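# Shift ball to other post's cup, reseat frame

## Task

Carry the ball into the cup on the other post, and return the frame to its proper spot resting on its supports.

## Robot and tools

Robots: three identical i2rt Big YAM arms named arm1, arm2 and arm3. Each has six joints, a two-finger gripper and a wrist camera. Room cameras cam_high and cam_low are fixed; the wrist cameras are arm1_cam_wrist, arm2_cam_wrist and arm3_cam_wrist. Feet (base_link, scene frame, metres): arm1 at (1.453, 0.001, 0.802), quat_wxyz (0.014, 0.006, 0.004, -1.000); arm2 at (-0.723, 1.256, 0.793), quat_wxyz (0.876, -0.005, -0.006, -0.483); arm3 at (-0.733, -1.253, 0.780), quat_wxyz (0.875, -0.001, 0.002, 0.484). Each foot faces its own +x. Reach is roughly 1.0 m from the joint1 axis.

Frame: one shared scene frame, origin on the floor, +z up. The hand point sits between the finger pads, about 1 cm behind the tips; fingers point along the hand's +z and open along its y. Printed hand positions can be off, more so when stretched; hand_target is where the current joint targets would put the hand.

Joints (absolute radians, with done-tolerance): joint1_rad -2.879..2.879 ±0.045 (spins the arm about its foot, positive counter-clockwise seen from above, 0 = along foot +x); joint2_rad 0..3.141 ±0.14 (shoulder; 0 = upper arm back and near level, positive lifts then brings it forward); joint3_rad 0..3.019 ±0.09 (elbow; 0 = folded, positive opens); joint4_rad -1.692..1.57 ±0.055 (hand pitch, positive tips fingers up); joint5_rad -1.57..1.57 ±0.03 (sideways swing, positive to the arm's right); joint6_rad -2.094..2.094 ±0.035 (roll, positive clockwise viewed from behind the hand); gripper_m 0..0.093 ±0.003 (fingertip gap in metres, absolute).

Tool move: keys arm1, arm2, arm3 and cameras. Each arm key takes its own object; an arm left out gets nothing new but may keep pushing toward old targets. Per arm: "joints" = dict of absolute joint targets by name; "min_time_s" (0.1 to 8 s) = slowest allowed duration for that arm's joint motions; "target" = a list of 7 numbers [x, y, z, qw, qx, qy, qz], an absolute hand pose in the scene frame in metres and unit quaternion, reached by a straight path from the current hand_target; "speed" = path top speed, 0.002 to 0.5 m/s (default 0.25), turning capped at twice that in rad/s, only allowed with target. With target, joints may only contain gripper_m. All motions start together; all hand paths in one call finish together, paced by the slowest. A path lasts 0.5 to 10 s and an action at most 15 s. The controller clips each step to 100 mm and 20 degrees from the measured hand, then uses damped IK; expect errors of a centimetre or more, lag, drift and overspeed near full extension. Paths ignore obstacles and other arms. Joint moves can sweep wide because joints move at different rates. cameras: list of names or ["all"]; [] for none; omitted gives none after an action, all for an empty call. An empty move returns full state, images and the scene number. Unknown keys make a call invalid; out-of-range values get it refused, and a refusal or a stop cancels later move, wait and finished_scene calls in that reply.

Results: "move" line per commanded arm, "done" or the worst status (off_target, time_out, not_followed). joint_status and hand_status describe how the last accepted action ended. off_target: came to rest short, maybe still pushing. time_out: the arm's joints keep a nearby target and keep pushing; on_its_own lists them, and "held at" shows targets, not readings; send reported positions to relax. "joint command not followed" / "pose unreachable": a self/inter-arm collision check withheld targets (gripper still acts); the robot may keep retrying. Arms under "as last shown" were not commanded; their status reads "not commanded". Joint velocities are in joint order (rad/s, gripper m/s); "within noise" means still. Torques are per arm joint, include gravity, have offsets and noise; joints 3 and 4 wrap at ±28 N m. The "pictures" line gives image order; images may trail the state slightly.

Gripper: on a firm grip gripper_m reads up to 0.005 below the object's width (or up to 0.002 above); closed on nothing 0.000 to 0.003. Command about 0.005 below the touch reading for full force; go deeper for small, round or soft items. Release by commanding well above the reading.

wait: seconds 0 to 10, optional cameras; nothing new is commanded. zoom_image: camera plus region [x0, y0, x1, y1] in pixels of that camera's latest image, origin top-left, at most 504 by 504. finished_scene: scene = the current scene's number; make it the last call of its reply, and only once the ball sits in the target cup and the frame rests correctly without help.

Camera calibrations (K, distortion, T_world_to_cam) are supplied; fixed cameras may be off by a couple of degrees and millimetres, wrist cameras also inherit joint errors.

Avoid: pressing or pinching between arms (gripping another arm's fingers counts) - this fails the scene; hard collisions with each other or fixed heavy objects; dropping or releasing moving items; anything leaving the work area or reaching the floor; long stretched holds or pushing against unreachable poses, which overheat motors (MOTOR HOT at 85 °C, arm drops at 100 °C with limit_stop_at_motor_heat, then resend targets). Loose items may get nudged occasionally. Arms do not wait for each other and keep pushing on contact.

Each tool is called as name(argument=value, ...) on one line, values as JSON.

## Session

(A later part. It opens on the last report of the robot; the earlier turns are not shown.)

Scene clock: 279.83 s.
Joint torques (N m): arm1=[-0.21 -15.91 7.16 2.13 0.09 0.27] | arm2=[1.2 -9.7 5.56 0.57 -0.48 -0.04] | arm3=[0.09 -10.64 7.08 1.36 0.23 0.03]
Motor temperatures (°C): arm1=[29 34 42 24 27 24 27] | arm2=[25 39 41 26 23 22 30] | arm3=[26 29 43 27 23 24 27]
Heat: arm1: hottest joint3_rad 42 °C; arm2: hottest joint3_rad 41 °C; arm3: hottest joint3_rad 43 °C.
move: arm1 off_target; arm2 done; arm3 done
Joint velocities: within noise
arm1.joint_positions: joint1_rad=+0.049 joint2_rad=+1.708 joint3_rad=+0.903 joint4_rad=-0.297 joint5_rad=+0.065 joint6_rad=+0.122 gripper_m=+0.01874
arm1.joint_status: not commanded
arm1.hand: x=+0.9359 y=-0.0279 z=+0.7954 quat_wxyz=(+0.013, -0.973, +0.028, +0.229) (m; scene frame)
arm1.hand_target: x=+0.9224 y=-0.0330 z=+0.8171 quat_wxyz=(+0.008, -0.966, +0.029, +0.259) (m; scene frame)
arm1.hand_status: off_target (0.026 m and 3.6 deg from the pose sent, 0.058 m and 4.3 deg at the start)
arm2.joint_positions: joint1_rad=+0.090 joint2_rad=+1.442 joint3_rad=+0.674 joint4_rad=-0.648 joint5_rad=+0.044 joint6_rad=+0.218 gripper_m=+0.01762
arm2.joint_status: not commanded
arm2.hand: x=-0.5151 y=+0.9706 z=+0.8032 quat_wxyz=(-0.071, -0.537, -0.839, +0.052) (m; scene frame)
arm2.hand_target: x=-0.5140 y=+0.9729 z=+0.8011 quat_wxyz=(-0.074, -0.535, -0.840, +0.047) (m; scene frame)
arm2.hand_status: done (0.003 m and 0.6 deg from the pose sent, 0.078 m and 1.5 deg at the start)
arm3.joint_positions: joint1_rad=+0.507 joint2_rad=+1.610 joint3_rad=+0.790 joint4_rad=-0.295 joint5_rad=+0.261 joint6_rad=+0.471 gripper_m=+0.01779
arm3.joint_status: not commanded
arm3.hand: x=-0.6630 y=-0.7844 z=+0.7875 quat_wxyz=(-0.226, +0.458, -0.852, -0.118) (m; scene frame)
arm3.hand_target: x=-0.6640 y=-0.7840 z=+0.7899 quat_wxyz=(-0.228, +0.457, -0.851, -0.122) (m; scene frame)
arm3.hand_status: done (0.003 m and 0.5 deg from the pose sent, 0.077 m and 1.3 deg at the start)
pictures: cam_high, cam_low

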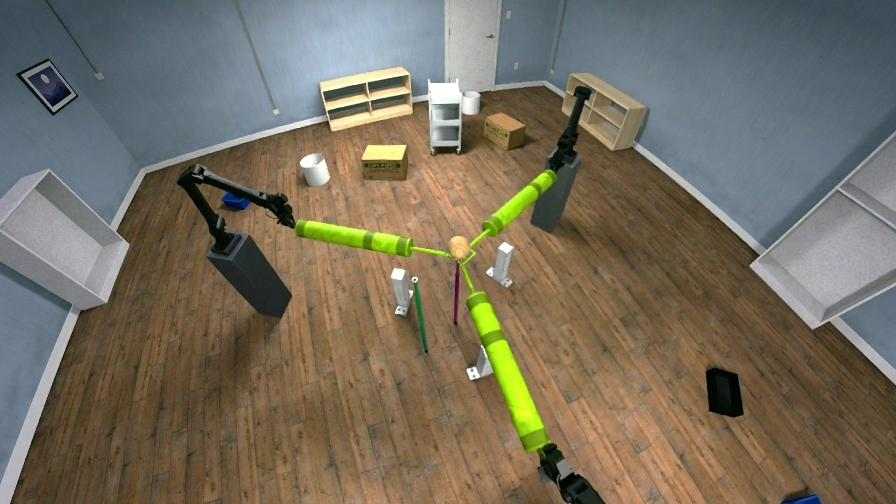

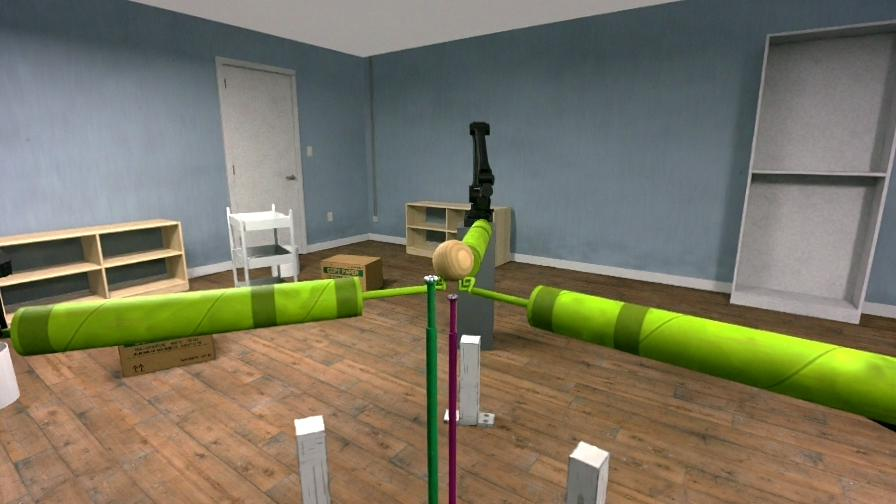

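move(arm1={"target": [0.922, -0.034, 0.787, 0.0079, -0.9654, 0.0295, 0.2587], "speed": 0.06}, arm2={"target": [-0.514, 0.972, 0.765, 0.0735, 0.5353, 0.8402, -0.0469], "speed": 0.06}, arm3={"target": [-0.664, -0.785, 0.757, 0.2280, -0.4572, 0.8509, 0.1225], "speed": 0.06}, cameras=["cam_high", "cam_low"])

zoom_image(camera="cam_low", region=[390, 220, 510, 340])

zoom_image(camera="cam_high", region=[420, 220, 500, 280])

Scene clock: 295.07 s.
Joint torques (N m): arm1=[-0.15 -15.97 6.53 2.19 0.13 0.27] | arm2=[1.14 -10.11 4.81 0.61 -0.42 -0.05] | arm3=[0.09 -10.75 6.31 1.52 0.22 0.04]
Motor temperatures (°C): arm1=[28 34 40 24 27 24 27] | arm2=[25 37 39 26 23 21 30] | arm3=[26 29 41 27 23 24 27]
Heat: arm1: hottest joint3_rad 40 °C; arm2: hottest joint3_rad 39 °C; arm3: hottest joint3_rad 41 °C.
move: arm1 off_target; arm2 done; arm3 done
Joint velocities: within noise
arm1.joint_positions: joint1_rad=+0.052 joint2_rad=+1.770 joint3_rad=+0.885 joint4_rad=-0.215 joint5_rad=+0.065 joint6_rad=+0.124 gripper_m=+0.01874
arm1.joint_status: not commanded
arm1.hand: x=+0.9361 y=-0.0288 z=+0.7674 quat_wxyz=(+0.012, -0.973, +0.028, +0.230) (m; scene frame)
arm1.hand_target: x=+0.9225 y=-0.0340 z=+0.7870 quat_wxyz=(+0.008, -0.966, +0.029, +0.259) (m; scene frame)
arm1.hand_status: off_target (0.025 m and 3.5 deg from the pose sent, 0.017 m and 3.6 deg at the start)
arm2.joint_positions: joint1_rad=+0.090 joint2_rad=+1.535 joint3_rad=+0.642 joint4_rad=-0.523 joint5_rad=+0.042 joint6_rad=+0.217 gripper_m=+0.01762
arm2.joint_status: not commanded
arm2.hand: x=-0.5143 y=+0.9696 z=+0.7679 quat_wxyz=(-0.072, -0.537, -0.839, +0.051) (m; scene frame)
arm2.hand_target: x=-0.5141 y=+0.9720 z=+0.7650 quat_wxyz=(-0.073, -0.535, -0.840, +0.047) (m; scene frame)
arm2.hand_status: done (0.004 m and 0.6 deg from the pose sent, 0.038 m and 0.6 deg at the start)
arm3.joint_positions: joint1_rad=+0.507 joint2_rad=+1.685 joint3_rad=+0.766 joint4_rad=-0.195 joint5_rad=+0.261 joint6_rad=+0.470 gripper_m=+0.01779
arm3.joint_status: not commanded
arm3.hand: x=-0.6632 y=-0.7854 z=+0.7557 quat_wxyz=(-0.227, +0.458, -0.851, -0.118) (m; scene frame)
arm3.hand_target: x=-0.6641 y=-0.7850 z=+0.7570 quat_wxyz=(-0.228, +0.457, -0.851, -0.123) (m; scene frame)
arm3.hand_status: done (0.002 m and 0.5 deg from the pose sent, 0.031 m and 0.5 deg at the start)
pictures: cam_high, cam_low

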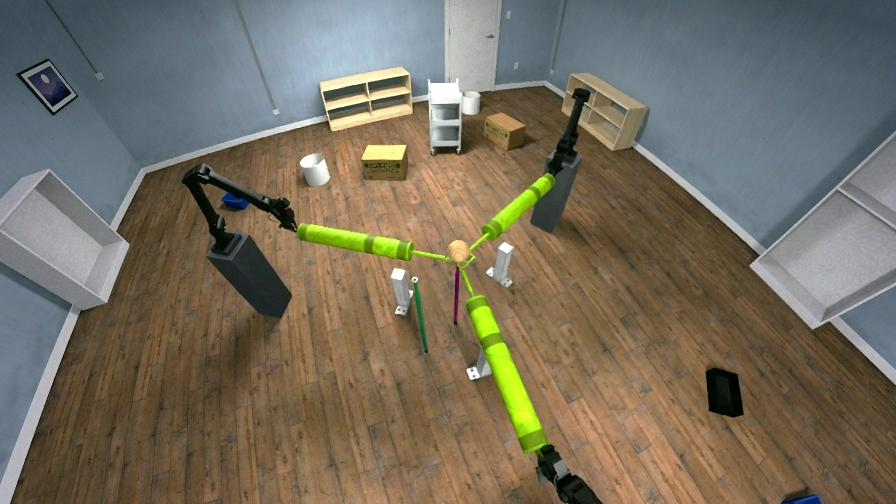

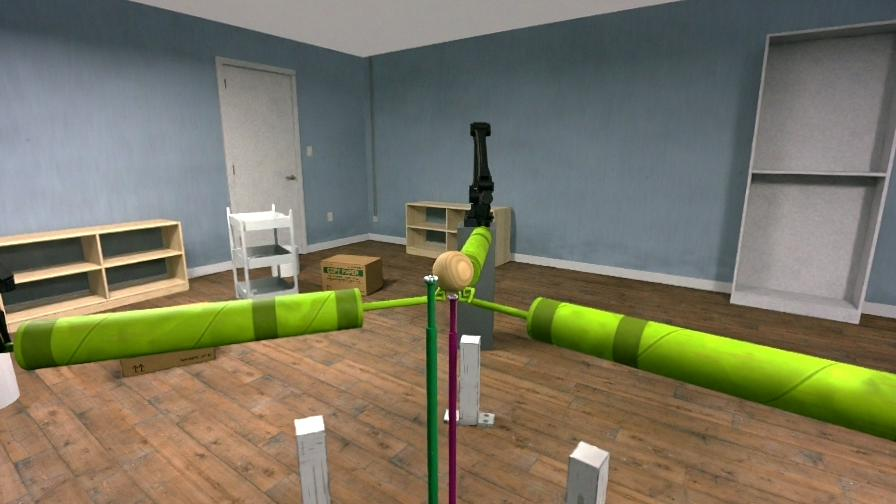

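Scaled by 4.200 from the camera's 896x504 image, which has a finer 1280x720 frame.

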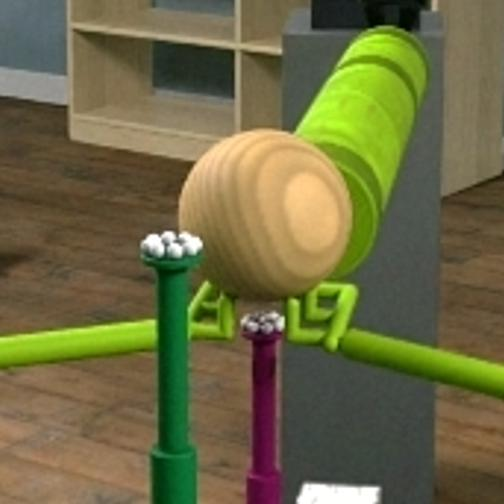

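Scaled by 6.300 from the camera's 896x504 image, which has a finer 1280x720 frame.

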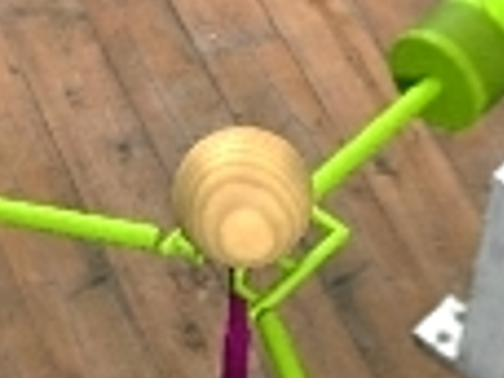

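move(arm1={"target": [0.922, -0.034, 0.769, 0.0079, -0.9654, 0.0295, 0.2587], "speed": 0.03}, arm2={"target": [-0.514, 0.972, 0.747, 0.0735, 0.5353, 0.8402, -0.0469], "speed": 0.03}, arm3={"target": [-0.664, -0.785, 0.739, 0.2280, -0.4572, 0.8509, 0.1225], "speed": 0.03})

move(arm1={"target": [0.922, -0.034, 0.729, 0.0079, -0.9654, 0.0295, 0.2587], "speed": 0.06}, arm2={"target": [-0.514, 0.972, 0.707, 0.0735, 0.5353, 0.8402, -0.0469], "speed": 0.06}, arm3={"target": [-0.664, -0.785, 0.699, 0.2280, -0.4572, 0.8509, 0.1225], "speed": 0.06}, cameras=["cam_high", "cam_low"])

zoom_image(camera="cam_low", region=[390, 220, 510, 340])

zoom_image(camera="cam_high", region=[420, 220, 500, 280])

Scene clock: 304.63 s.
Joint torques (N m): arm1=[-0.15 -15.62 6.23 2.3 0.11 0.27] | arm2=[1.14 -9.88 4.44 0.72 -0.39 -0.05] | arm3=[0.09 -10.52 6 1.66 0.2 0.04]
Motor temperatures (°C): arm1=[28 35 39 24 27 24 27] | arm2=[25 37 38 26 23 21 30] | arm3=[26 29 40 27 23 24 28]
Heat: arm1: hottest joint3_rad 39 °C; arm2: hottest joint3_rad 38 °C; arm3: hottest joint3_rad 40 °C.
move: arm1 off_target; arm2 done; arm3 done
Joint velocities: within noise
arm1.joint_positions: joint1_rad=+0.052 joint2_rad=+1.805 joint3_rad=+0.877 joint4_rad=-0.169 joint5_rad=+0.066 joint6_rad=+0.124 gripper_m=+0.01874
arm1.joint_status: not commanded
arm1.hand: x=+0.9360 y=-0.0287 z=+0.7526 quat_wxyz=(+0.012, -0.972, +0.028, +0.232) (m; scene frame)
arm1.hand_target: x=+0.9224 y=-0.0341 z=+0.7692 quat_wxyz=(+0.008, -0.966, +0.029, +0.258) (m; scene frame)
arm1.hand_status: off_target (0.022 m and 3.3 deg from the pose sent, 0.015 m and 3.4 deg at the start)
arm2.joint_positions: joint1_rad=+0.090 joint2_rad=+1.580 joint3_rad=+0.629 joint4_rad=-0.462 joint5_rad=+0.041 joint6_rad=+0.217 gripper_m=+0.01762
arm2.joint_status: not commanded
arm2.hand: x=-0.5140 y=+0.9695 z=+0.7515 quat_wxyz=(-0.073, -0.537, -0.839, +0.051) (m; scene frame)
arm2.hand_target: x=-0.5140 y=+0.9719 z=+0.7471 quat_wxyz=(-0.074, -0.535, -0.840, +0.047) (m; scene frame)
arm2.hand_status: done (0.005 m and 0.5 deg from the pose sent, 0.021 m and 0.5 deg at the start)
arm3.joint_positions: joint1_rad=+0.507 joint2_rad=+1.727 joint3_rad=+0.757 joint4_rad=-0.144 joint5_rad=+0.261 joint6_rad=+0.469 gripper_m=+0.01779
arm3.joint_status: not commanded
arm3.hand: x=-0.6631 y=-0.7855 z=+0.7398 quat_wxyz=(-0.227, +0.458, -0.851, -0.119) (m; scene frame)
arm3.hand_target: x=-0.6641 y=-0.7849 z=+0.7390 quat_wxyz=(-0.228, +0.457, -0.851, -0.122) (m; scene frame)
arm3.hand_status: done (0.001 m and 0.5 deg from the pose sent, 0.017 m and 0.5 deg at the start)
pictures: none

Scene clock: 305.90 s.
Joint torques (N m): arm1=[-0.15 -16.26 5.29 2.35 0.1 0.27] | arm2=[1.14 -10.64 3.41 0.79 -0.32 -0.05] | arm3=[0.09 -11.11 5 1.78 0.19 0.04]
Motor temperatures (°C): arm1=[28 35 38 24 27 24 27] | arm2=[25 36 38 26 23 21 30] | arm3=[26 29 40 27 23 24 28]
Heat: arm1: hottest joint3_rad 38 °C; arm2: hottest joint3_rad 38 °C; arm3: hottest joint3_rad 40 °C.
move: arm1 off_target; arm2 done; arm3 done
Joint velocities: within noise
arm1.joint_positions: joint1_rad=+0.052 joint2_rad=+1.905 joint3_rad=+0.870 joint4_rad=-0.061 joint5_rad=+0.067 joint6_rad=+0.124 gripper_m=+0.01874
arm1.joint_status: not commanded
arm1.hand: x=+0.9357 y=-0.0283 z=+0.7131 quat_wxyz=(+0.013, -0.972, +0.028, +0.232) (m; scene frame)
arm1.hand_target: x=+0.9224 y=-0.0341 z=+0.7292 quat_wxyz=(+0.008, -0.966, +0.029, +0.259) (m; scene frame)
arm1.hand_status: off_target (0.022 m and 3.2 deg from the pose sent, 0.028 m and 3.2 deg at the start)
arm2.joint_positions: joint1_rad=+0.090 joint2_rad=+1.705 joint3_rad=+0.612 joint4_rad=-0.320 joint5_rad=+0.039 joint6_rad=+0.217 gripper_m=+0.01762
arm2.joint_status: not commanded
arm2.hand: x=-0.5137 y=+0.9693 z=+0.7111 quat_wxyz=(-0.073, -0.537, -0.839, +0.050) (m; scene frame)
arm2.hand_target: x=-0.5140 y=+0.9720 z=+0.7071 quat_wxyz=(-0.074, -0.535, -0.840, +0.047) (m; scene frame)
arm2.hand_status: done (0.005 m and 0.4 deg from the pose sent, 0.045 m and 0.5 deg at the start)
arm3.joint_positions: joint1_rad=+0.507 joint2_rad=+1.839 joint3_rad=+0.749 joint4_rad=-0.026 joint5_rad=+0.261 joint6_rad=+0.469 gripper_m=+0.01779
arm3.joint_status: not commanded
arm3.hand: x=-0.6633 y=-0.7858 z=+0.6992 quat_wxyz=(-0.226, +0.459, -0.851, -0.117) (m; scene frame)
arm3.hand_target: x=-0.6641 y=-0.7850 z=+0.6990 quat_wxyz=(-0.228, +0.457, -0.851, -0.122) (m; scene frame)
arm3.hand_status: done (0.001 m and 0.6 deg from the pose sent, 0.041 m and 0.5 deg at the start)
pictures: cam_high, cam_low

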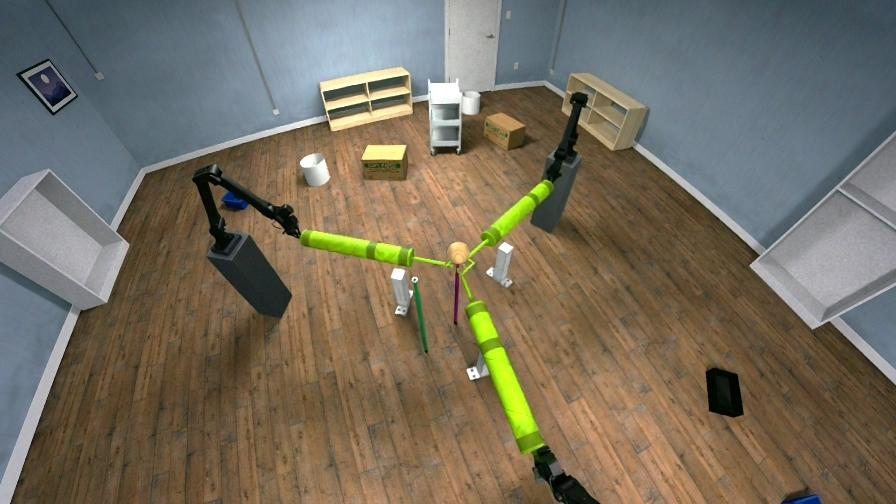

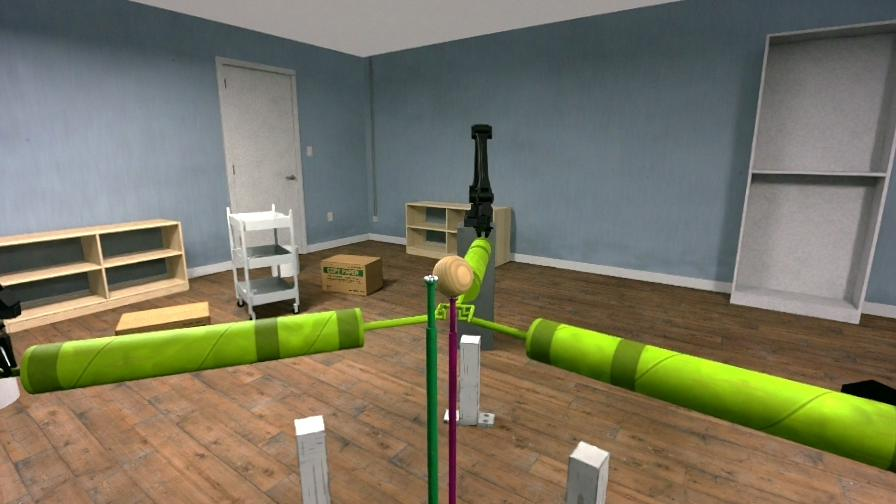

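Scaled by 4.200 from the camera's 896x504 image, which has a finer 1280x720 frame.

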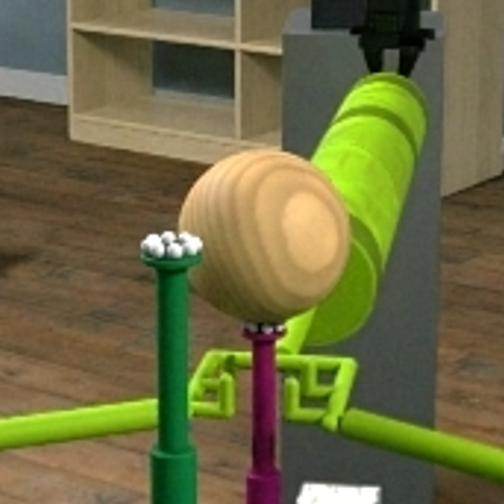

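Scaled by 6.300 from the camera's 896x504 image, which has a finer 1280x720 frame.

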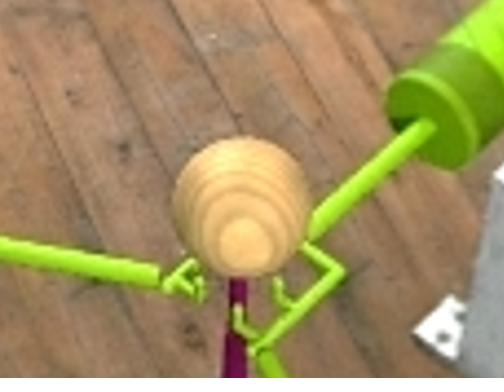

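move(arm1={"target": [0.8965, 0.0203, 0.729, 0.0079, -0.9654, 0.0295, 0.2587], "speed": 0.1}, arm2={"target": [-0.5395, 1.0263, 0.707, 0.0735, 0.5353, 0.8402, -0.0469], "speed": 0.1}, arm3={"target": [-0.6895, -0.7307, 0.699, 0.2280, -0.4572, 0.8509, 0.1225], "speed": 0.1})

move(arm1={"target": [0.878, 0.039, 0.698, 0.0079, -0.9654, 0.0295, 0.2587], "speed": 0.1}, arm2={"target": [-0.556, 1.046, 0.685, 0.0735, 0.5353, 0.8402, -0.0469], "speed": 0.1}, arm3={"target": [-0.710, -0.7105, 0.674, 0.2280, -0.4572, 0.8509, 0.1225], "speed": 0.1})

move(arm1={"target": [0.878, 0.039, 0.498, 0.0079, -0.9654, 0.0295, 0.2587], "speed": 0.15}, arm2={"target": [-0.556, 1.046, 0.485, 0.0735, 0.5353, 0.8402, -0.0469], "speed": 0.15}, arm3={"target": [-0.710, -0.7105, 0.472, 0.2280, -0.4572, 0.8509, 0.1225], "speed": 0.15}, cameras=["cam_high", "cam_low"])

Scene clock: 318.00 s.
Joint torques (N m): arm1=[-1.55 -16.38 7.41 1.05 -0.39 0.15] | arm2=[2.43 -11.4 1.68 0.12 -0.11 0.18] | arm3=[1.44 -12.22 7.9 0.54 0.34 0.25]
Motor temperatures (°C): arm1=[28 34 37 24 27 24 27] | arm2=[25 35 36 26 23 21 30] | arm3=[26 29 38 27 23 24 28]
Heat: arm1: hottest joint3_rad 37 °C; arm2: hottest joint3_rad 36 °C; arm3: hottest joint3_rad 38 °C.
move: arm1 off_target; arm2 off_target; arm3 off_target
Joint velocities: within noise
arm1.joint_positions: joint1_rad=-0.053 joint2_rad=+1.937 joint3_rad=+0.917 joint4_rad=-0.057 joint5_rad=+0.018 joint6_rad=+0.034 gripper_m=+0.01874
arm1.joint_status: not commanded
arm1.hand: x=+0.9158 y=+0.0180 z=+0.7115 quat_wxyz=(+0.012, -0.971, +0.029, +0.239) (m; scene frame)
arm1.hand_target: x=+0.8970 y=+0.0204 z=+0.7294 quat_wxyz=(+0.008, -0.965, +0.029, +0.259) (m; scene frame)
arm1.hand_status: off_target (0.026 m and 2.4 deg from the pose sent, 0.064 m and 3.2 deg at the start)
arm2.joint_positions: joint1_rad=+0.123 joint2_rad=+1.641 joint3_rad=+0.469 joint4_rad=-0.241 joint5_rad=+0.042 joint6_rad=+0.241 gripper_m=+0.01762
arm2.joint_status: not commanded
arm2.hand: x=-0.5368 y=+1.0153 z=+0.7045 quat_wxyz=(-0.075, -0.533, -0.841, +0.049) (m; scene frame)
arm2.hand_target: x=-0.5396 y=+1.0259 z=+0.7065 quat_wxyz=(-0.074, -0.535, -0.840, +0.047) (m; scene frame)
arm2.hand_status: off_target (0.012 m and 0.4 deg from the pose sent, 0.063 m and 0.4 deg at the start)
arm3.joint_positions: joint1_rad=+0.554 joint2_rad=+1.917 joint3_rad=+0.879 joint4_rad=-0.090 joint5_rad=+0.286 joint6_rad=+0.509 gripper_m=+0.01779
arm3.joint_status: not commanded
arm3.hand: x=-0.6813 y=-0.7424 z=+0.6946 quat_wxyz=(-0.228, +0.460, -0.850, -0.116) (m; scene frame)
arm3.hand_target: x=-0.6896 y=-0.7310 z=+0.6992 quat_wxyz=(-0.228, +0.457, -0.851, -0.123) (m; scene frame)
arm3.hand_status: off_target (0.015 m and 0.9 deg from the pose sent, 0.061 m and 0.6 deg at the start)
pictures: none

Scene clock: 319.17 s.
Joint torques (N m): arm1=[-1.85 -17.32 6.74 1.63 -0.55 0.11] | arm2=[2.43 -7.65 1.42 0.55 -0.16 0.16] | arm3=[1.61 -12.98 7.5 1.03 0.54 0.21]
Motor temperatures (°C): arm1=[28 34 37 24 27 24 27] | arm2=[25 35 36 26 23 21 30] | arm3=[26 29 38 27 23 24 28]
Heat: arm1: hottest joint3_rad 37 °C; arm2: hottest joint3_rad 36 °C; arm3: hottest joint3_rad 38 °C.
move: arm1 off_target; arm2 off_target; arm3 off_target
Joint velocities: within noise
arm1.joint_positions: joint1_rad=-0.085 joint2_rad=+2.039 joint3_rad=+0.983 joint4_rad=-0.029 joint5_rad=+0.004 joint6_rad=+0.006 gripper_m=+0.01874
arm1.joint_status: not commanded
arm1.hand: x=+0.8976 y=+0.0345 z=+0.6818 quat_wxyz=(+0.013, -0.971, +0.030, +0.235) (m; scene frame)
arm1.hand_target: x=+0.8786 y=+0.0390 z=+0.6985 quat_wxyz=(+0.008, -0.965, +0.029, +0.259) (m; scene frame)
arm1.hand_status: off_target (0.026 m and 2.8 deg from the pose sent, 0.045 m and 2.4 deg at the start)
arm2.joint_positions: joint1_rad=+0.124 joint2_rad=+1.652 joint3_rad=+0.388 joint4_rad=-0.126 joint5_rad=+0.043 joint6_rad=+0.244 gripper_m=+0.01762
arm2.joint_status: not commanded
arm2.hand: x=-0.5514 y=+1.0333 z=+0.6918 quat_wxyz=(-0.085, -0.533, -0.840, +0.053) (m; scene frame)
arm2.hand_target: x=-0.5563 y=+1.0458 z=+0.6855 quat_wxyz=(-0.073, -0.535, -0.840, +0.047) (m; scene frame)
arm2.hand_status: off_target (0.015 m and 1.5 deg from the pose sent, 0.041 m and 0.4 deg at the start)
arm3.joint_positions: joint1_rad=+0.595 joint2_rad=+2.008 joint3_rad=+0.949 joint4_rad=-0.090 joint5_rad=+0.300 joint6_rad=+0.553 gripper_m=+0.01779
arm3.joint_status: not commanded
arm3.hand: x=-0.7005 y=-0.7233 z=+0.6699 quat_wxyz=(-0.224, +0.459, -0.852, -0.112) (m; scene frame)
arm3.hand_target: x=-0.7101 y=-0.7109 z=+0.6742 quat_wxyz=(-0.228, +0.457, -0.851, -0.123) (m; scene frame)
arm3.hand_status: off_target (0.016 m and 1.3 deg from the pose sent, 0.048 m and 0.8 deg at the start)
pictures: none

Scene clock: 321.17 s.
Joint torques (N m): arm1=[-1.44 -19.31 2.93 2.02 -0.48 0.17] | arm2=[2.14 -10.99 -2.99 0.69 -0.15 0.13] | arm3=[1.38 -15.09 3.67 1.59 0.51 0.17]
Motor temperatures (°C): arm1=[28 34 36 24 27 24 27] | arm2=[25 35 36 26 23 21 30] | arm3=[26 29 38 27 23 24 28]
Heat: arm1: hottest joint3_rad 36 °C; arm2: hottest joint3_rad 36 °C; arm3: hottest joint3_rad 38 °C.
move: arm1 off_target; arm2 off_target; arm3 off_target
Joint velocities: within noise
arm1.joint_positions: joint1_rad=-0.087 joint2_rad=+2.554 joint3_rad=+1.171 joint4_rad=+0.304 joint5_rad=+0.004 joint6_rad=+0.003 gripper_m=+0.01874
arm1.joint_status: not commanded
arm1.hand: x=+0.8945 y=+0.0374 z=+0.4854 quat_wxyz=(+0.013, -0.971, +0.029, +0.238) (m; scene frame)
arm1.hand_target: x=+0.8783 y=+0.0392 z=+0.4981 quat_wxyz=(+0.008, -0.966, +0.029, +0.259) (m; scene frame)
arm1.hand_status: off_target (0.021 m and 2.6 deg from the pose sent, 0.185 m and 2.8 deg at the start)
arm2.joint_positions: joint1_rad=+0.132 joint2_rad=+2.528 joint3_rad=+0.587 joint4_rad=+0.539 joint5_rad=+0.043 joint6_rad=+0.252 gripper_m=+0.01762
arm2.joint_status: not commanded
arm2.hand: x=-0.5524 y=+1.0363 z=+0.4899 quat_wxyz=(-0.080, -0.533, -0.841, +0.051) (m; scene frame)
arm2.hand_target: x=-0.5561 y=+1.0458 z=+0.4853 quat_wxyz=(-0.073, -0.535, -0.840, +0.047) (m; scene frame)
arm2.hand_status: off_target (0.011 m and 0.9 deg from the pose sent, 0.207 m and 1.5 deg at the start)
arm3.joint_positions: joint1_rad=+0.597 joint2_rad=+2.540 joint3_rad=+1.133 joint4_rad=+0.249 joint5_rad=+0.300 joint6_rad=+0.555 gripper_m=+0.01779
arm3.joint_status: not commanded
arm3.hand: x=-0.7022 y=-0.7214 z=+0.4696 quat_wxyz=(-0.222, +0.460, -0.853, -0.110) (m; scene frame)
arm3.hand_target: x=-0.7102 y=-0.7107 z=+0.4722 quat_wxyz=(-0.228, +0.457, -0.851, -0.123) (m; scene frame)
arm3.hand_status: off_target (0.014 m and 1.7 deg from the pose sent, 0.199 m and 1.2 deg at the start)
pictures: cam_high, cam_low

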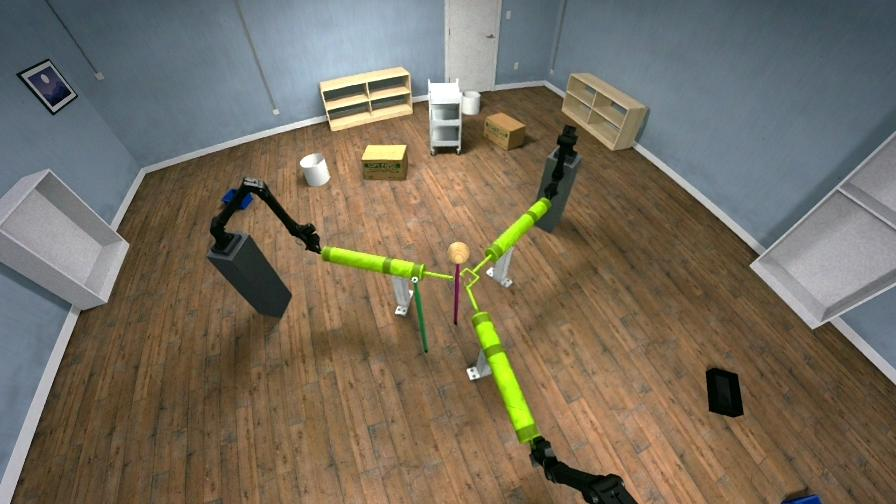

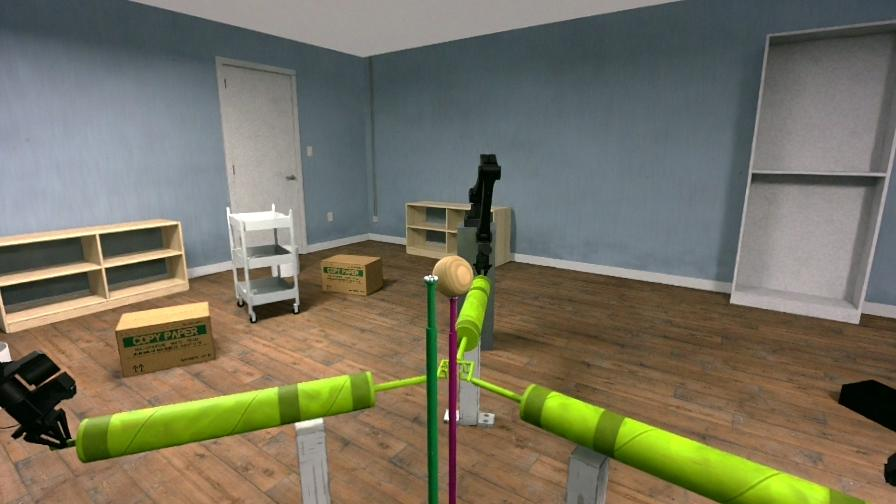

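move(arm1={"target": [0.871, 0.052, 0.498, 0.0079, -0.9654, 0.0295, 0.2587], "speed": 0.05}, arm2={"target": [-0.563, 1.059, 0.485, 0.0735, 0.5353, 0.8402, -0.0469], "speed": 0.05}, arm3={"target": [-0.717, -0.6975, 0.472, 0.2280, -0.4572, 0.8509, 0.1225], "speed": 0.05})

Scene clock: 326.80 s.
Joint torques (N m): arm1=[-2.02 -19.43 3.88 1.35 -0.47 0.06] | arm2=[2.02 -11.58 -4.9 1.1 -0.07 0.12] | arm3=[1.49 -15.56 4.72 0.92 0.48 0.19]
Motor temperatures (°C): arm1=[28 34 36 24 27 24 27] | arm2=[25 35 35 26 23 21 30] | arm3=[26 30 37 27 23 24 28]
Heat: arm1: hottest joint3_rad 36 °C; arm2: hottest joint2_rad 35 °C; arm3: hottest joint3_rad 37 °C.
move: arm1 off_target; arm2 off_target; arm3 off_target
Joint velocities: within noise
arm1.joint_positions: joint1_rad=-0.104 joint2_rad=+2.558 joint3_rad=+1.183 joint4_rad=+0.301 joint5_rad=-0.009 joint6_rad=-0.007 gripper_m=+0.01874
arm1.joint_status: not commanded
arm1.hand: x=+0.8899 y=+0.0452 z=+0.4856 quat_wxyz=(+0.010, -0.970, +0.031, +0.241) (m; scene frame)
arm1.hand_target: x=+0.8714 y=+0.0522 z=+0.4984 quat_wxyz=(+0.008, -0.965, +0.030, +0.259) (m; scene frame)
arm1.hand_status: off_target (0.024 m and 2.2 deg from the pose sent, 0.030 m and 2.6 deg at the start)
arm2.joint_positions: joint1_rad=+0.147 joint2_rad=+2.560 joint3_rad=+0.582 joint4_rad=+0.576 joint5_rad=+0.043 joint6_rad=+0.266 gripper_m=+0.01762
arm2.joint_status: not commanded
arm2.hand: x=-0.5543 y=+1.0445 z=+0.4839 quat_wxyz=(-0.081, -0.533, -0.841, +0.050) (m; scene frame)
arm2.hand_target: x=-0.5630 y=+1.0585 z=+0.4852 quat_wxyz=(-0.073, -0.535, -0.840, +0.047) (m; scene frame)
arm2.hand_status: off_target (0.017 m and 0.9 deg from the pose sent, 0.025 m and 0.9 deg at the start)
arm3.joint_positions: joint1_rad=+0.608 joint2_rad=+2.547 joint3_rad=+1.161 joint4_rad=+0.230 joint5_rad=+0.307 joint6_rad=+0.566 gripper_m=+0.01779
arm3.joint_status: not commanded
arm3.hand: x=-0.7075 y=-0.7122 z=+0.4688 quat_wxyz=(-0.224, +0.459, -0.852, -0.111) (m; scene frame)
arm3.hand_target: x=-0.7170 y=-0.6979 z=+0.4723 quat_wxyz=(-0.228, +0.457, -0.851, -0.123) (m; scene frame)
arm3.hand_status: off_target (0.018 m and 1.4 deg from the pose sent, 0.028 m and 1.7 deg at the start)
pictures: none

move(arm1={"target": [0.872, 0.048, 0.450, 0.0079, -0.9654, 0.0295, 0.2587], "speed": 0.05}, arm2={"target": [-0.562, 1.055, 0.441, 0.0735, 0.5353, 0.8402, -0.0469], "speed": 0.05}, arm3={"target": [-0.716, -0.7015, 0.430, 0.2280, -0.4572, 0.8509, 0.1225], "speed": 0.05}, cameras=["cam_high", "cam_low"])

Scene clock: 333.23 s.
Joint torques (N m): arm1=[-1.14 -16.85 4.59 2.33 -0.32 0.17] | arm2=[1.44 -9.17 -2.19 0.76 -0.11 0.06] | arm3=[0.73 -13.16 4.97 2.03 0.11 0.12]
Motor temperatures (°C): arm1=[28 34 35 24 27 24 27] | arm2=[25 34 35 26 23 21 30] | arm3=[26 30 36 27 23 24 28]
Heat: arm1: hottest joint3_rad 35 °C; arm2: hottest joint3_rad 35 °C; arm3: hottest joint3_rad 36 °C.
move: arm1 off_target; arm2 off_target; arm3 off_target
Joint velocities: within noise
arm1.joint_positions: joint1_rad=-0.106 joint2_rad=+2.644 joint3_rad=+1.247 joint4_rad=+0.324 joint5_rad=-0.009 joint6_rad=-0.011 gripper_m=+0.01874
arm1.joint_status: not commanded
arm1.hand: x=+0.8867 y=+0.0469 z=+0.4529 quat_wxyz=(+0.011, -0.970, +0.030, +0.241) (m; scene frame)
arm1.hand_target: x=+0.8725 y=+0.0479 z=+0.4507 quat_wxyz=(+0.008, -0.966, +0.029, +0.259) (m; scene frame)
arm1.hand_status: off_target (0.015 m and 2.1 deg from the pose sent, 0.040 m and 2.1 deg at the start)
arm2.joint_positions: joint1_rad=+0.147 joint2_rad=+2.666 joint3_rad=+0.635 joint4_rad=+0.630 joint5_rad=+0.043 joint6_rad=+0.267 gripper_m=+0.01762
arm2.joint_status: not commanded
arm2.hand: x=-0.5570 y=+1.0475 z=+0.4541 quat_wxyz=(-0.081, -0.534, -0.840, +0.050) (m; scene frame)
arm2.hand_target: x=-0.5623 y=+1.0552 z=+0.4418 quat_wxyz=(-0.073, -0.535, -0.840, +0.047) (m; scene frame)
arm2.hand_status: off_target (0.016 m and 1.0 deg from the pose sent, 0.045 m and 0.9 deg at the start)
arm3.joint_positions: joint1_rad=+0.615 joint2_rad=+2.620 joint3_rad=+1.213 joint4_rad=+0.251 joint5_rad=+0.315 joint6_rad=+0.570 gripper_m=+0.01779
arm3.joint_status: not commanded
arm3.hand: x=-0.7103 y=-0.7095 z=+0.4419 quat_wxyz=(-0.227, +0.459, -0.852, -0.111) (m; scene frame)
arm3.hand_target: x=-0.7161 y=-0.7020 z=+0.4307 quat_wxyz=(-0.228, +0.457, -0.851, -0.122) (m; scene frame)
arm3.hand_status: off_target (0.015 m and 1.4 deg from the pose sent, 0.041 m and 1.4 deg at the start)
pictures: cam_high, cam_low

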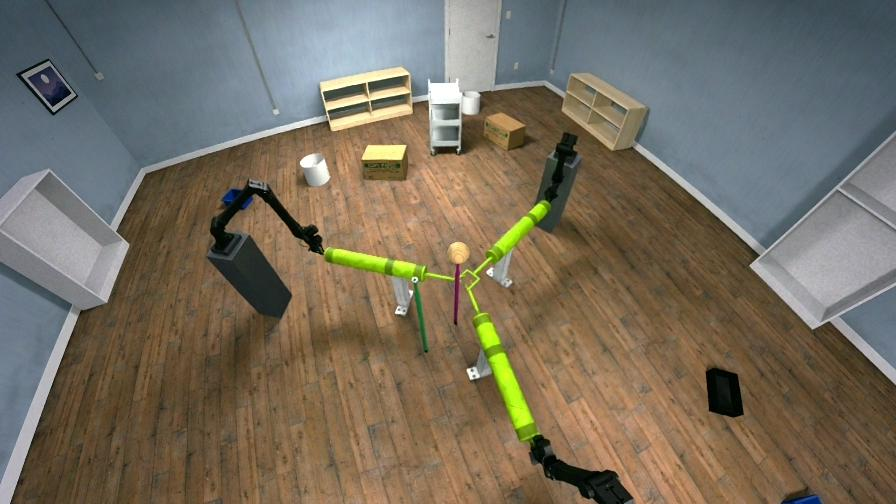

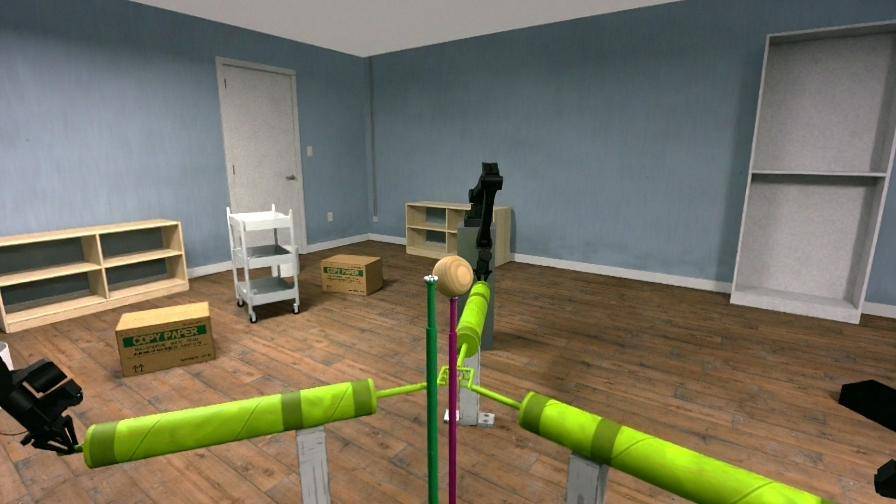

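move(arm1={"joints": {"gripper_m": 0.09}}, arm2={"joints": {"gripper_m": 0.09}}, arm3={"joints": {"gripper_m": 0.09}})

move(arm1={"target": [0.880, 0.043, 0.60, 0.0079, -0.9654, 0.0295, 0.2587], "speed": 0.15}, arm2={"target": [-0.560, 1.052, 0.60, 0.0735, 0.5353, 0.8402, -0.0469], "speed": 0.15}, arm3={"target": [-0.712, -0.705, 0.60, 0.2280, -0.4572, 0.8509, 0.1225], "speed": 0.15}, cameras=["all"])

zoom_image(camera="cam_low", region=[370, 210, 520, 410])

Scene clock: 345.57 s.
Joint torques (N m): arm1=[-1.2 -18.08 3.41 1.94 -0.13 0.17] | arm2=[1.44 -10.75 -2.82 0.69 -0.09 0.05] | arm3=[0.67 -14.33 3.86 1.77 0.24 0.12]
Motor temperatures (°C): arm1=[28 36 34 24 27 24 27] | arm2=[24 34 34 26 23 21 30] | arm3=[26 30 35 27 23 24 28]
Heat: arm1: hottest joint2_rad 36 °C; arm2: hottest joint2_rad 34 °C; arm3: hottest joint3_rad 35 °C.
move: arm1 done; arm2 done; arm3 done
Joint velocities: within noise
arm1.joint_positions: joint1_rad=-0.106 joint2_rad=+2.658 joint3_rad=+1.262 joint4_rad=+0.334 joint5_rad=-0.014 joint6_rad=-0.011 gripper_m=+0.08984
arm1.joint_status: all done
arm1.hand: x=+0.8824 y=+0.0463 z=+0.4490 quat_wxyz=(+0.009, -0.969, +0.029, +0.246) (m; scene frame)
arm1.hand_target: x=+0.8726 y=+0.0479 z=+0.4506 quat_wxyz=(+0.008, -0.966, +0.029, +0.258) (m; scene frame)
arm1.hand_status: not commanded
arm2.joint_positions: joint1_rad=+0.147 joint2_rad=+2.688 joint3_rad=+0.642 joint4_rad=+0.631 joint5_rad=+0.043 joint6_rad=+0.267 gripper_m=+0.08985
arm2.joint_status: all done
arm2.hand: x=-0.5610 y=+1.0521 z=+0.4480 quat_wxyz=(-0.074, -0.534, -0.841, +0.048) (m; scene frame)
arm2.hand_target: x=-0.5623 y=+1.0553 z=+0.4418 quat_wxyz=(-0.073, -0.535, -0.840, +0.047) (m; scene frame)
arm2.hand_status: not commanded
arm3.joint_positions: joint1_rad=+0.615 joint2_rad=+2.635 joint3_rad=+1.227 joint4_rad=+0.259 joint5_rad=+0.312 joint6_rad=+0.571 gripper_m=+0.08987
arm3.joint_status: all done
arm3.hand: x=-0.7110 y=-0.7068 z=+0.4367 quat_wxyz=(-0.227, +0.459, -0.851, -0.114) (m; scene frame)
arm3.hand_target: x=-0.7160 y=-0.7020 z=+0.4307 quat_wxyz=(-0.228, +0.457, -0.851, -0.123) (m; scene frame)
arm3.hand_status: not commanded
pictures: none

Scene clock: 347.60 s.
Joint torques (N m): arm1=[-0.62 -18.78 3.47 1.07 -0.03 0.22] | arm2=[0.97 -12.04 -1.57 -0.1 -0.13 0] | arm3=[0.09 -15.91 4.29 0.77 0.23 0.05]
Motor temperatures (°C): arm1=[28 36 34 24 27 24 27] | arm2=[24 34 34 26 23 21 30] | arm3=[26 30 35 27 23 24 27]
Heat: arm1: hottest joint2_rad 36 °C; arm2: hottest joint2_rad 34 °C; arm3: hottest joint3_rad 35 °C.
move: arm1 done; arm2 done; arm3 done
Joint velocities: within noise
arm1.joint_positions: joint1_rad=-0.106 joint2_rad=+2.287 joint3_rad=+1.055 joint4_rad=+0.187 joint5_rad=-0.014 joint6_rad=-0.011 gripper_m=+0.08991
arm1.joint_status: not commanded
arm1.hand: x=+0.8832 y=+0.0448 z=+0.5925 quat_wxyz=(+0.009, -0.966, +0.029, +0.255) (m; scene frame)
arm1.hand_target: x=+0.8800 y=+0.0429 z=+0.6000 quat_wxyz=(+0.008, -0.965, +0.029, +0.259) (m; scene frame)
arm1.hand_status: done (0.008 m and 0.5 deg from the pose sent, 0.151 m and 1.5 deg at the start)
arm2.joint_positions: joint1_rad=+0.147 joint2_rad=+2.102 joint3_rad=+0.403 joint4_rad=+0.287 joint5_rad=+0.043 joint6_rad=+0.267 gripper_m=+0.08993
arm2.joint_status: not commanded
arm2.hand: x=-0.5570 y=+1.0487 z=+0.5962 quat_wxyz=(-0.076, -0.534, -0.841, +0.048) (m; scene frame)
arm2.hand_target: x=-0.5599 y=+1.0519 z=+0.5998 quat_wxyz=(-0.074, -0.535, -0.840, +0.047) (m; scene frame)
arm2.hand_status: done (0.006 m and 0.4 deg from the pose sent, 0.152 m and 0.2 deg at the start)
arm3.joint_positions: joint1_rad=+0.615 joint2_rad=+2.228 joint3_rad=+1.023 joint4_rad=+0.062 joint5_rad=+0.309 joint6_rad=+0.571 gripper_m=+0.08995
arm3.joint_status: not commanded
arm3.hand: x=-0.7108 y=-0.7085 z=+0.5916 quat_wxyz=(-0.227, +0.458, -0.851, -0.118) (m; scene frame)
arm3.hand_target: x=-0.7120 y=-0.7051 z=+0.5999 quat_wxyz=(-0.228, +0.457, -0.851, -0.122) (m; scene frame)
arm3.hand_status: done (0.009 m and 0.5 deg from the pose sent, 0.163 m and 1.0 deg at the start)
pictures: arm1_cam_wrist, arm2_cam_wrist, arm3_cam_wrist, cam_high, cam_low
camera_calibration:
arm1_cam_wrist: T_world_to_cam=[[0.0653775, 0.997555, 0.0246964, -0.119033], [0.990769, -0.0678383, 0.117363, -0.940361], [0.118752, 0.0167955, -0.992782, 0.609066], [0, 0, 0, 1]] pos_world=[0.867136, 0.0447196, 0.717973]
arm2_cam_wrist: T_world_to_cam=[[-0.906691, -0.421777, 0.003917, -0.0666117], [-0.380954, 0.82285, 0.421655, -1.31991], [-0.181067, 0.380818, -0.906748, 0.165919], [0, 0, 0, 1]] pos_world=[-0.533179, 0.994809, 0.707255]
arm3_cam_wrist: T_world_to_cam=[[0.838095, -0.545465, 0.00804394, 0.204301], [-0.542568, -0.831931, 0.116232, -1.04179], [-0.0567084, -0.101778, -0.99319, 0.602938], [0, 0, 0, 1]] pos_world=[-0.702275, -0.693894, 0.718278]

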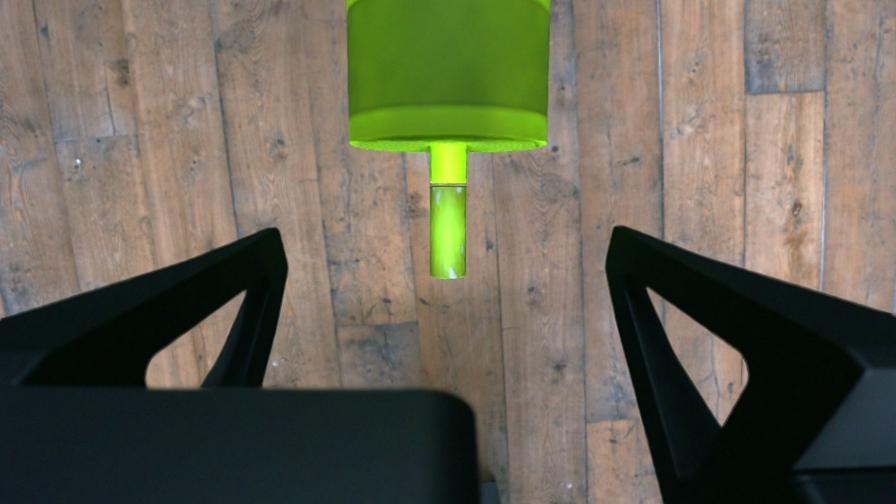

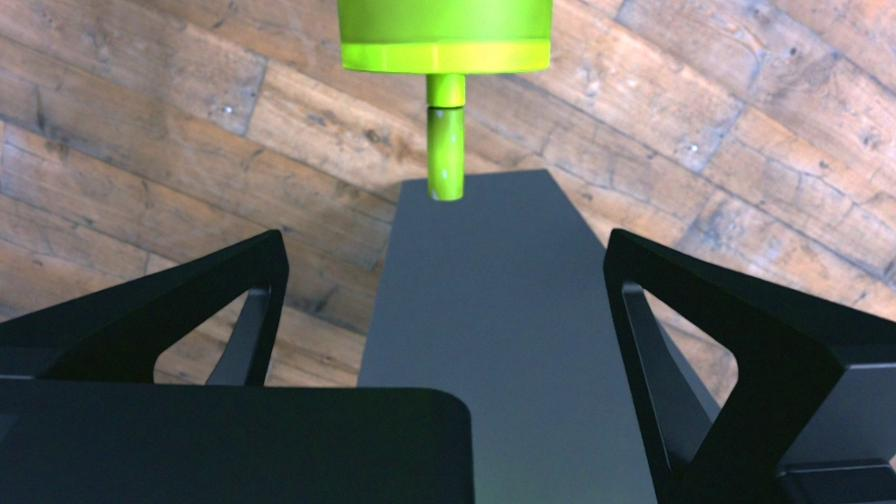

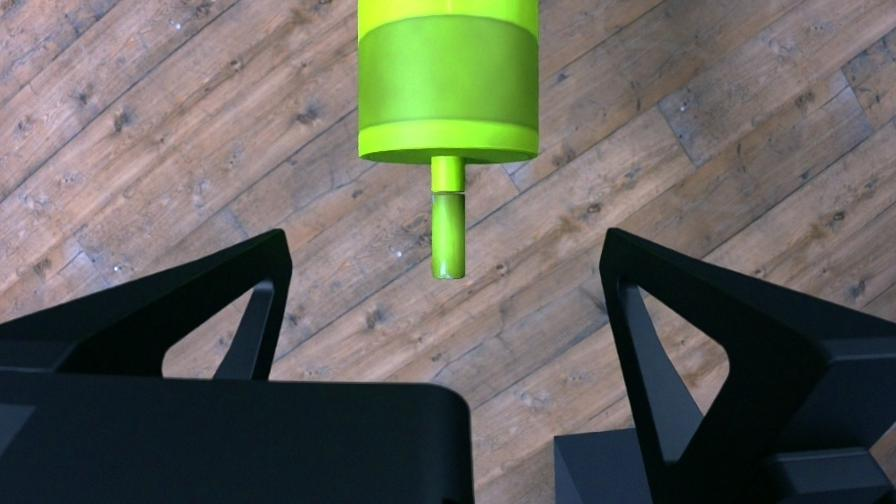

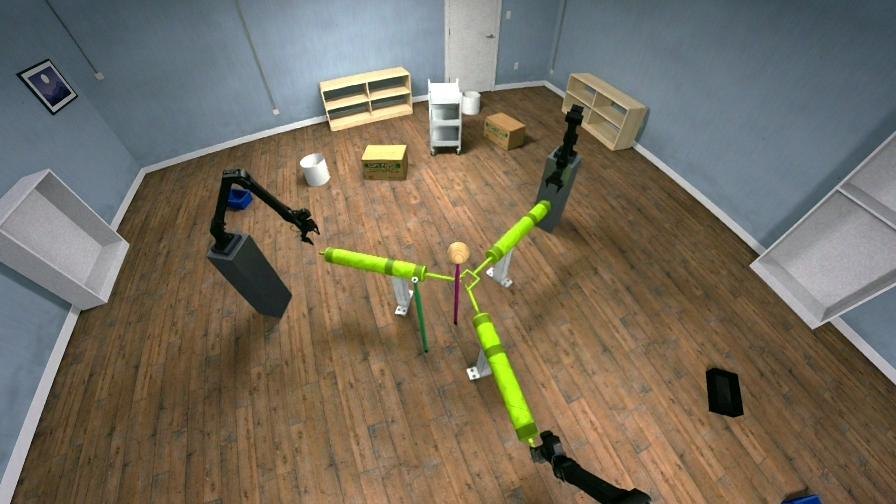

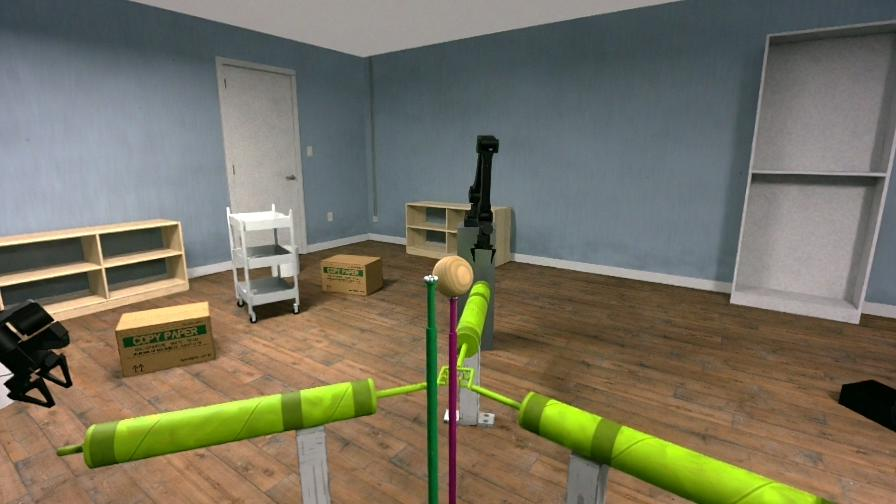

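Scaled by 2.520 from the camera's 896x504 image, which has a finer 1280x720 frame.

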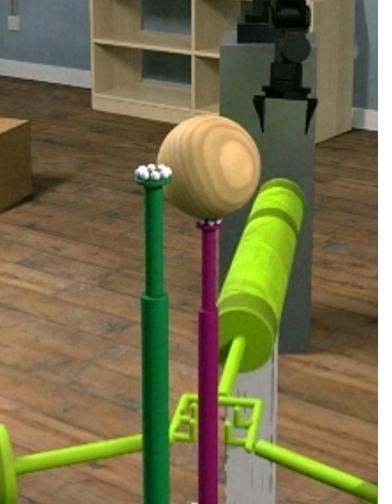

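finished_scene(scene=2)

The scene is finished: the task was done.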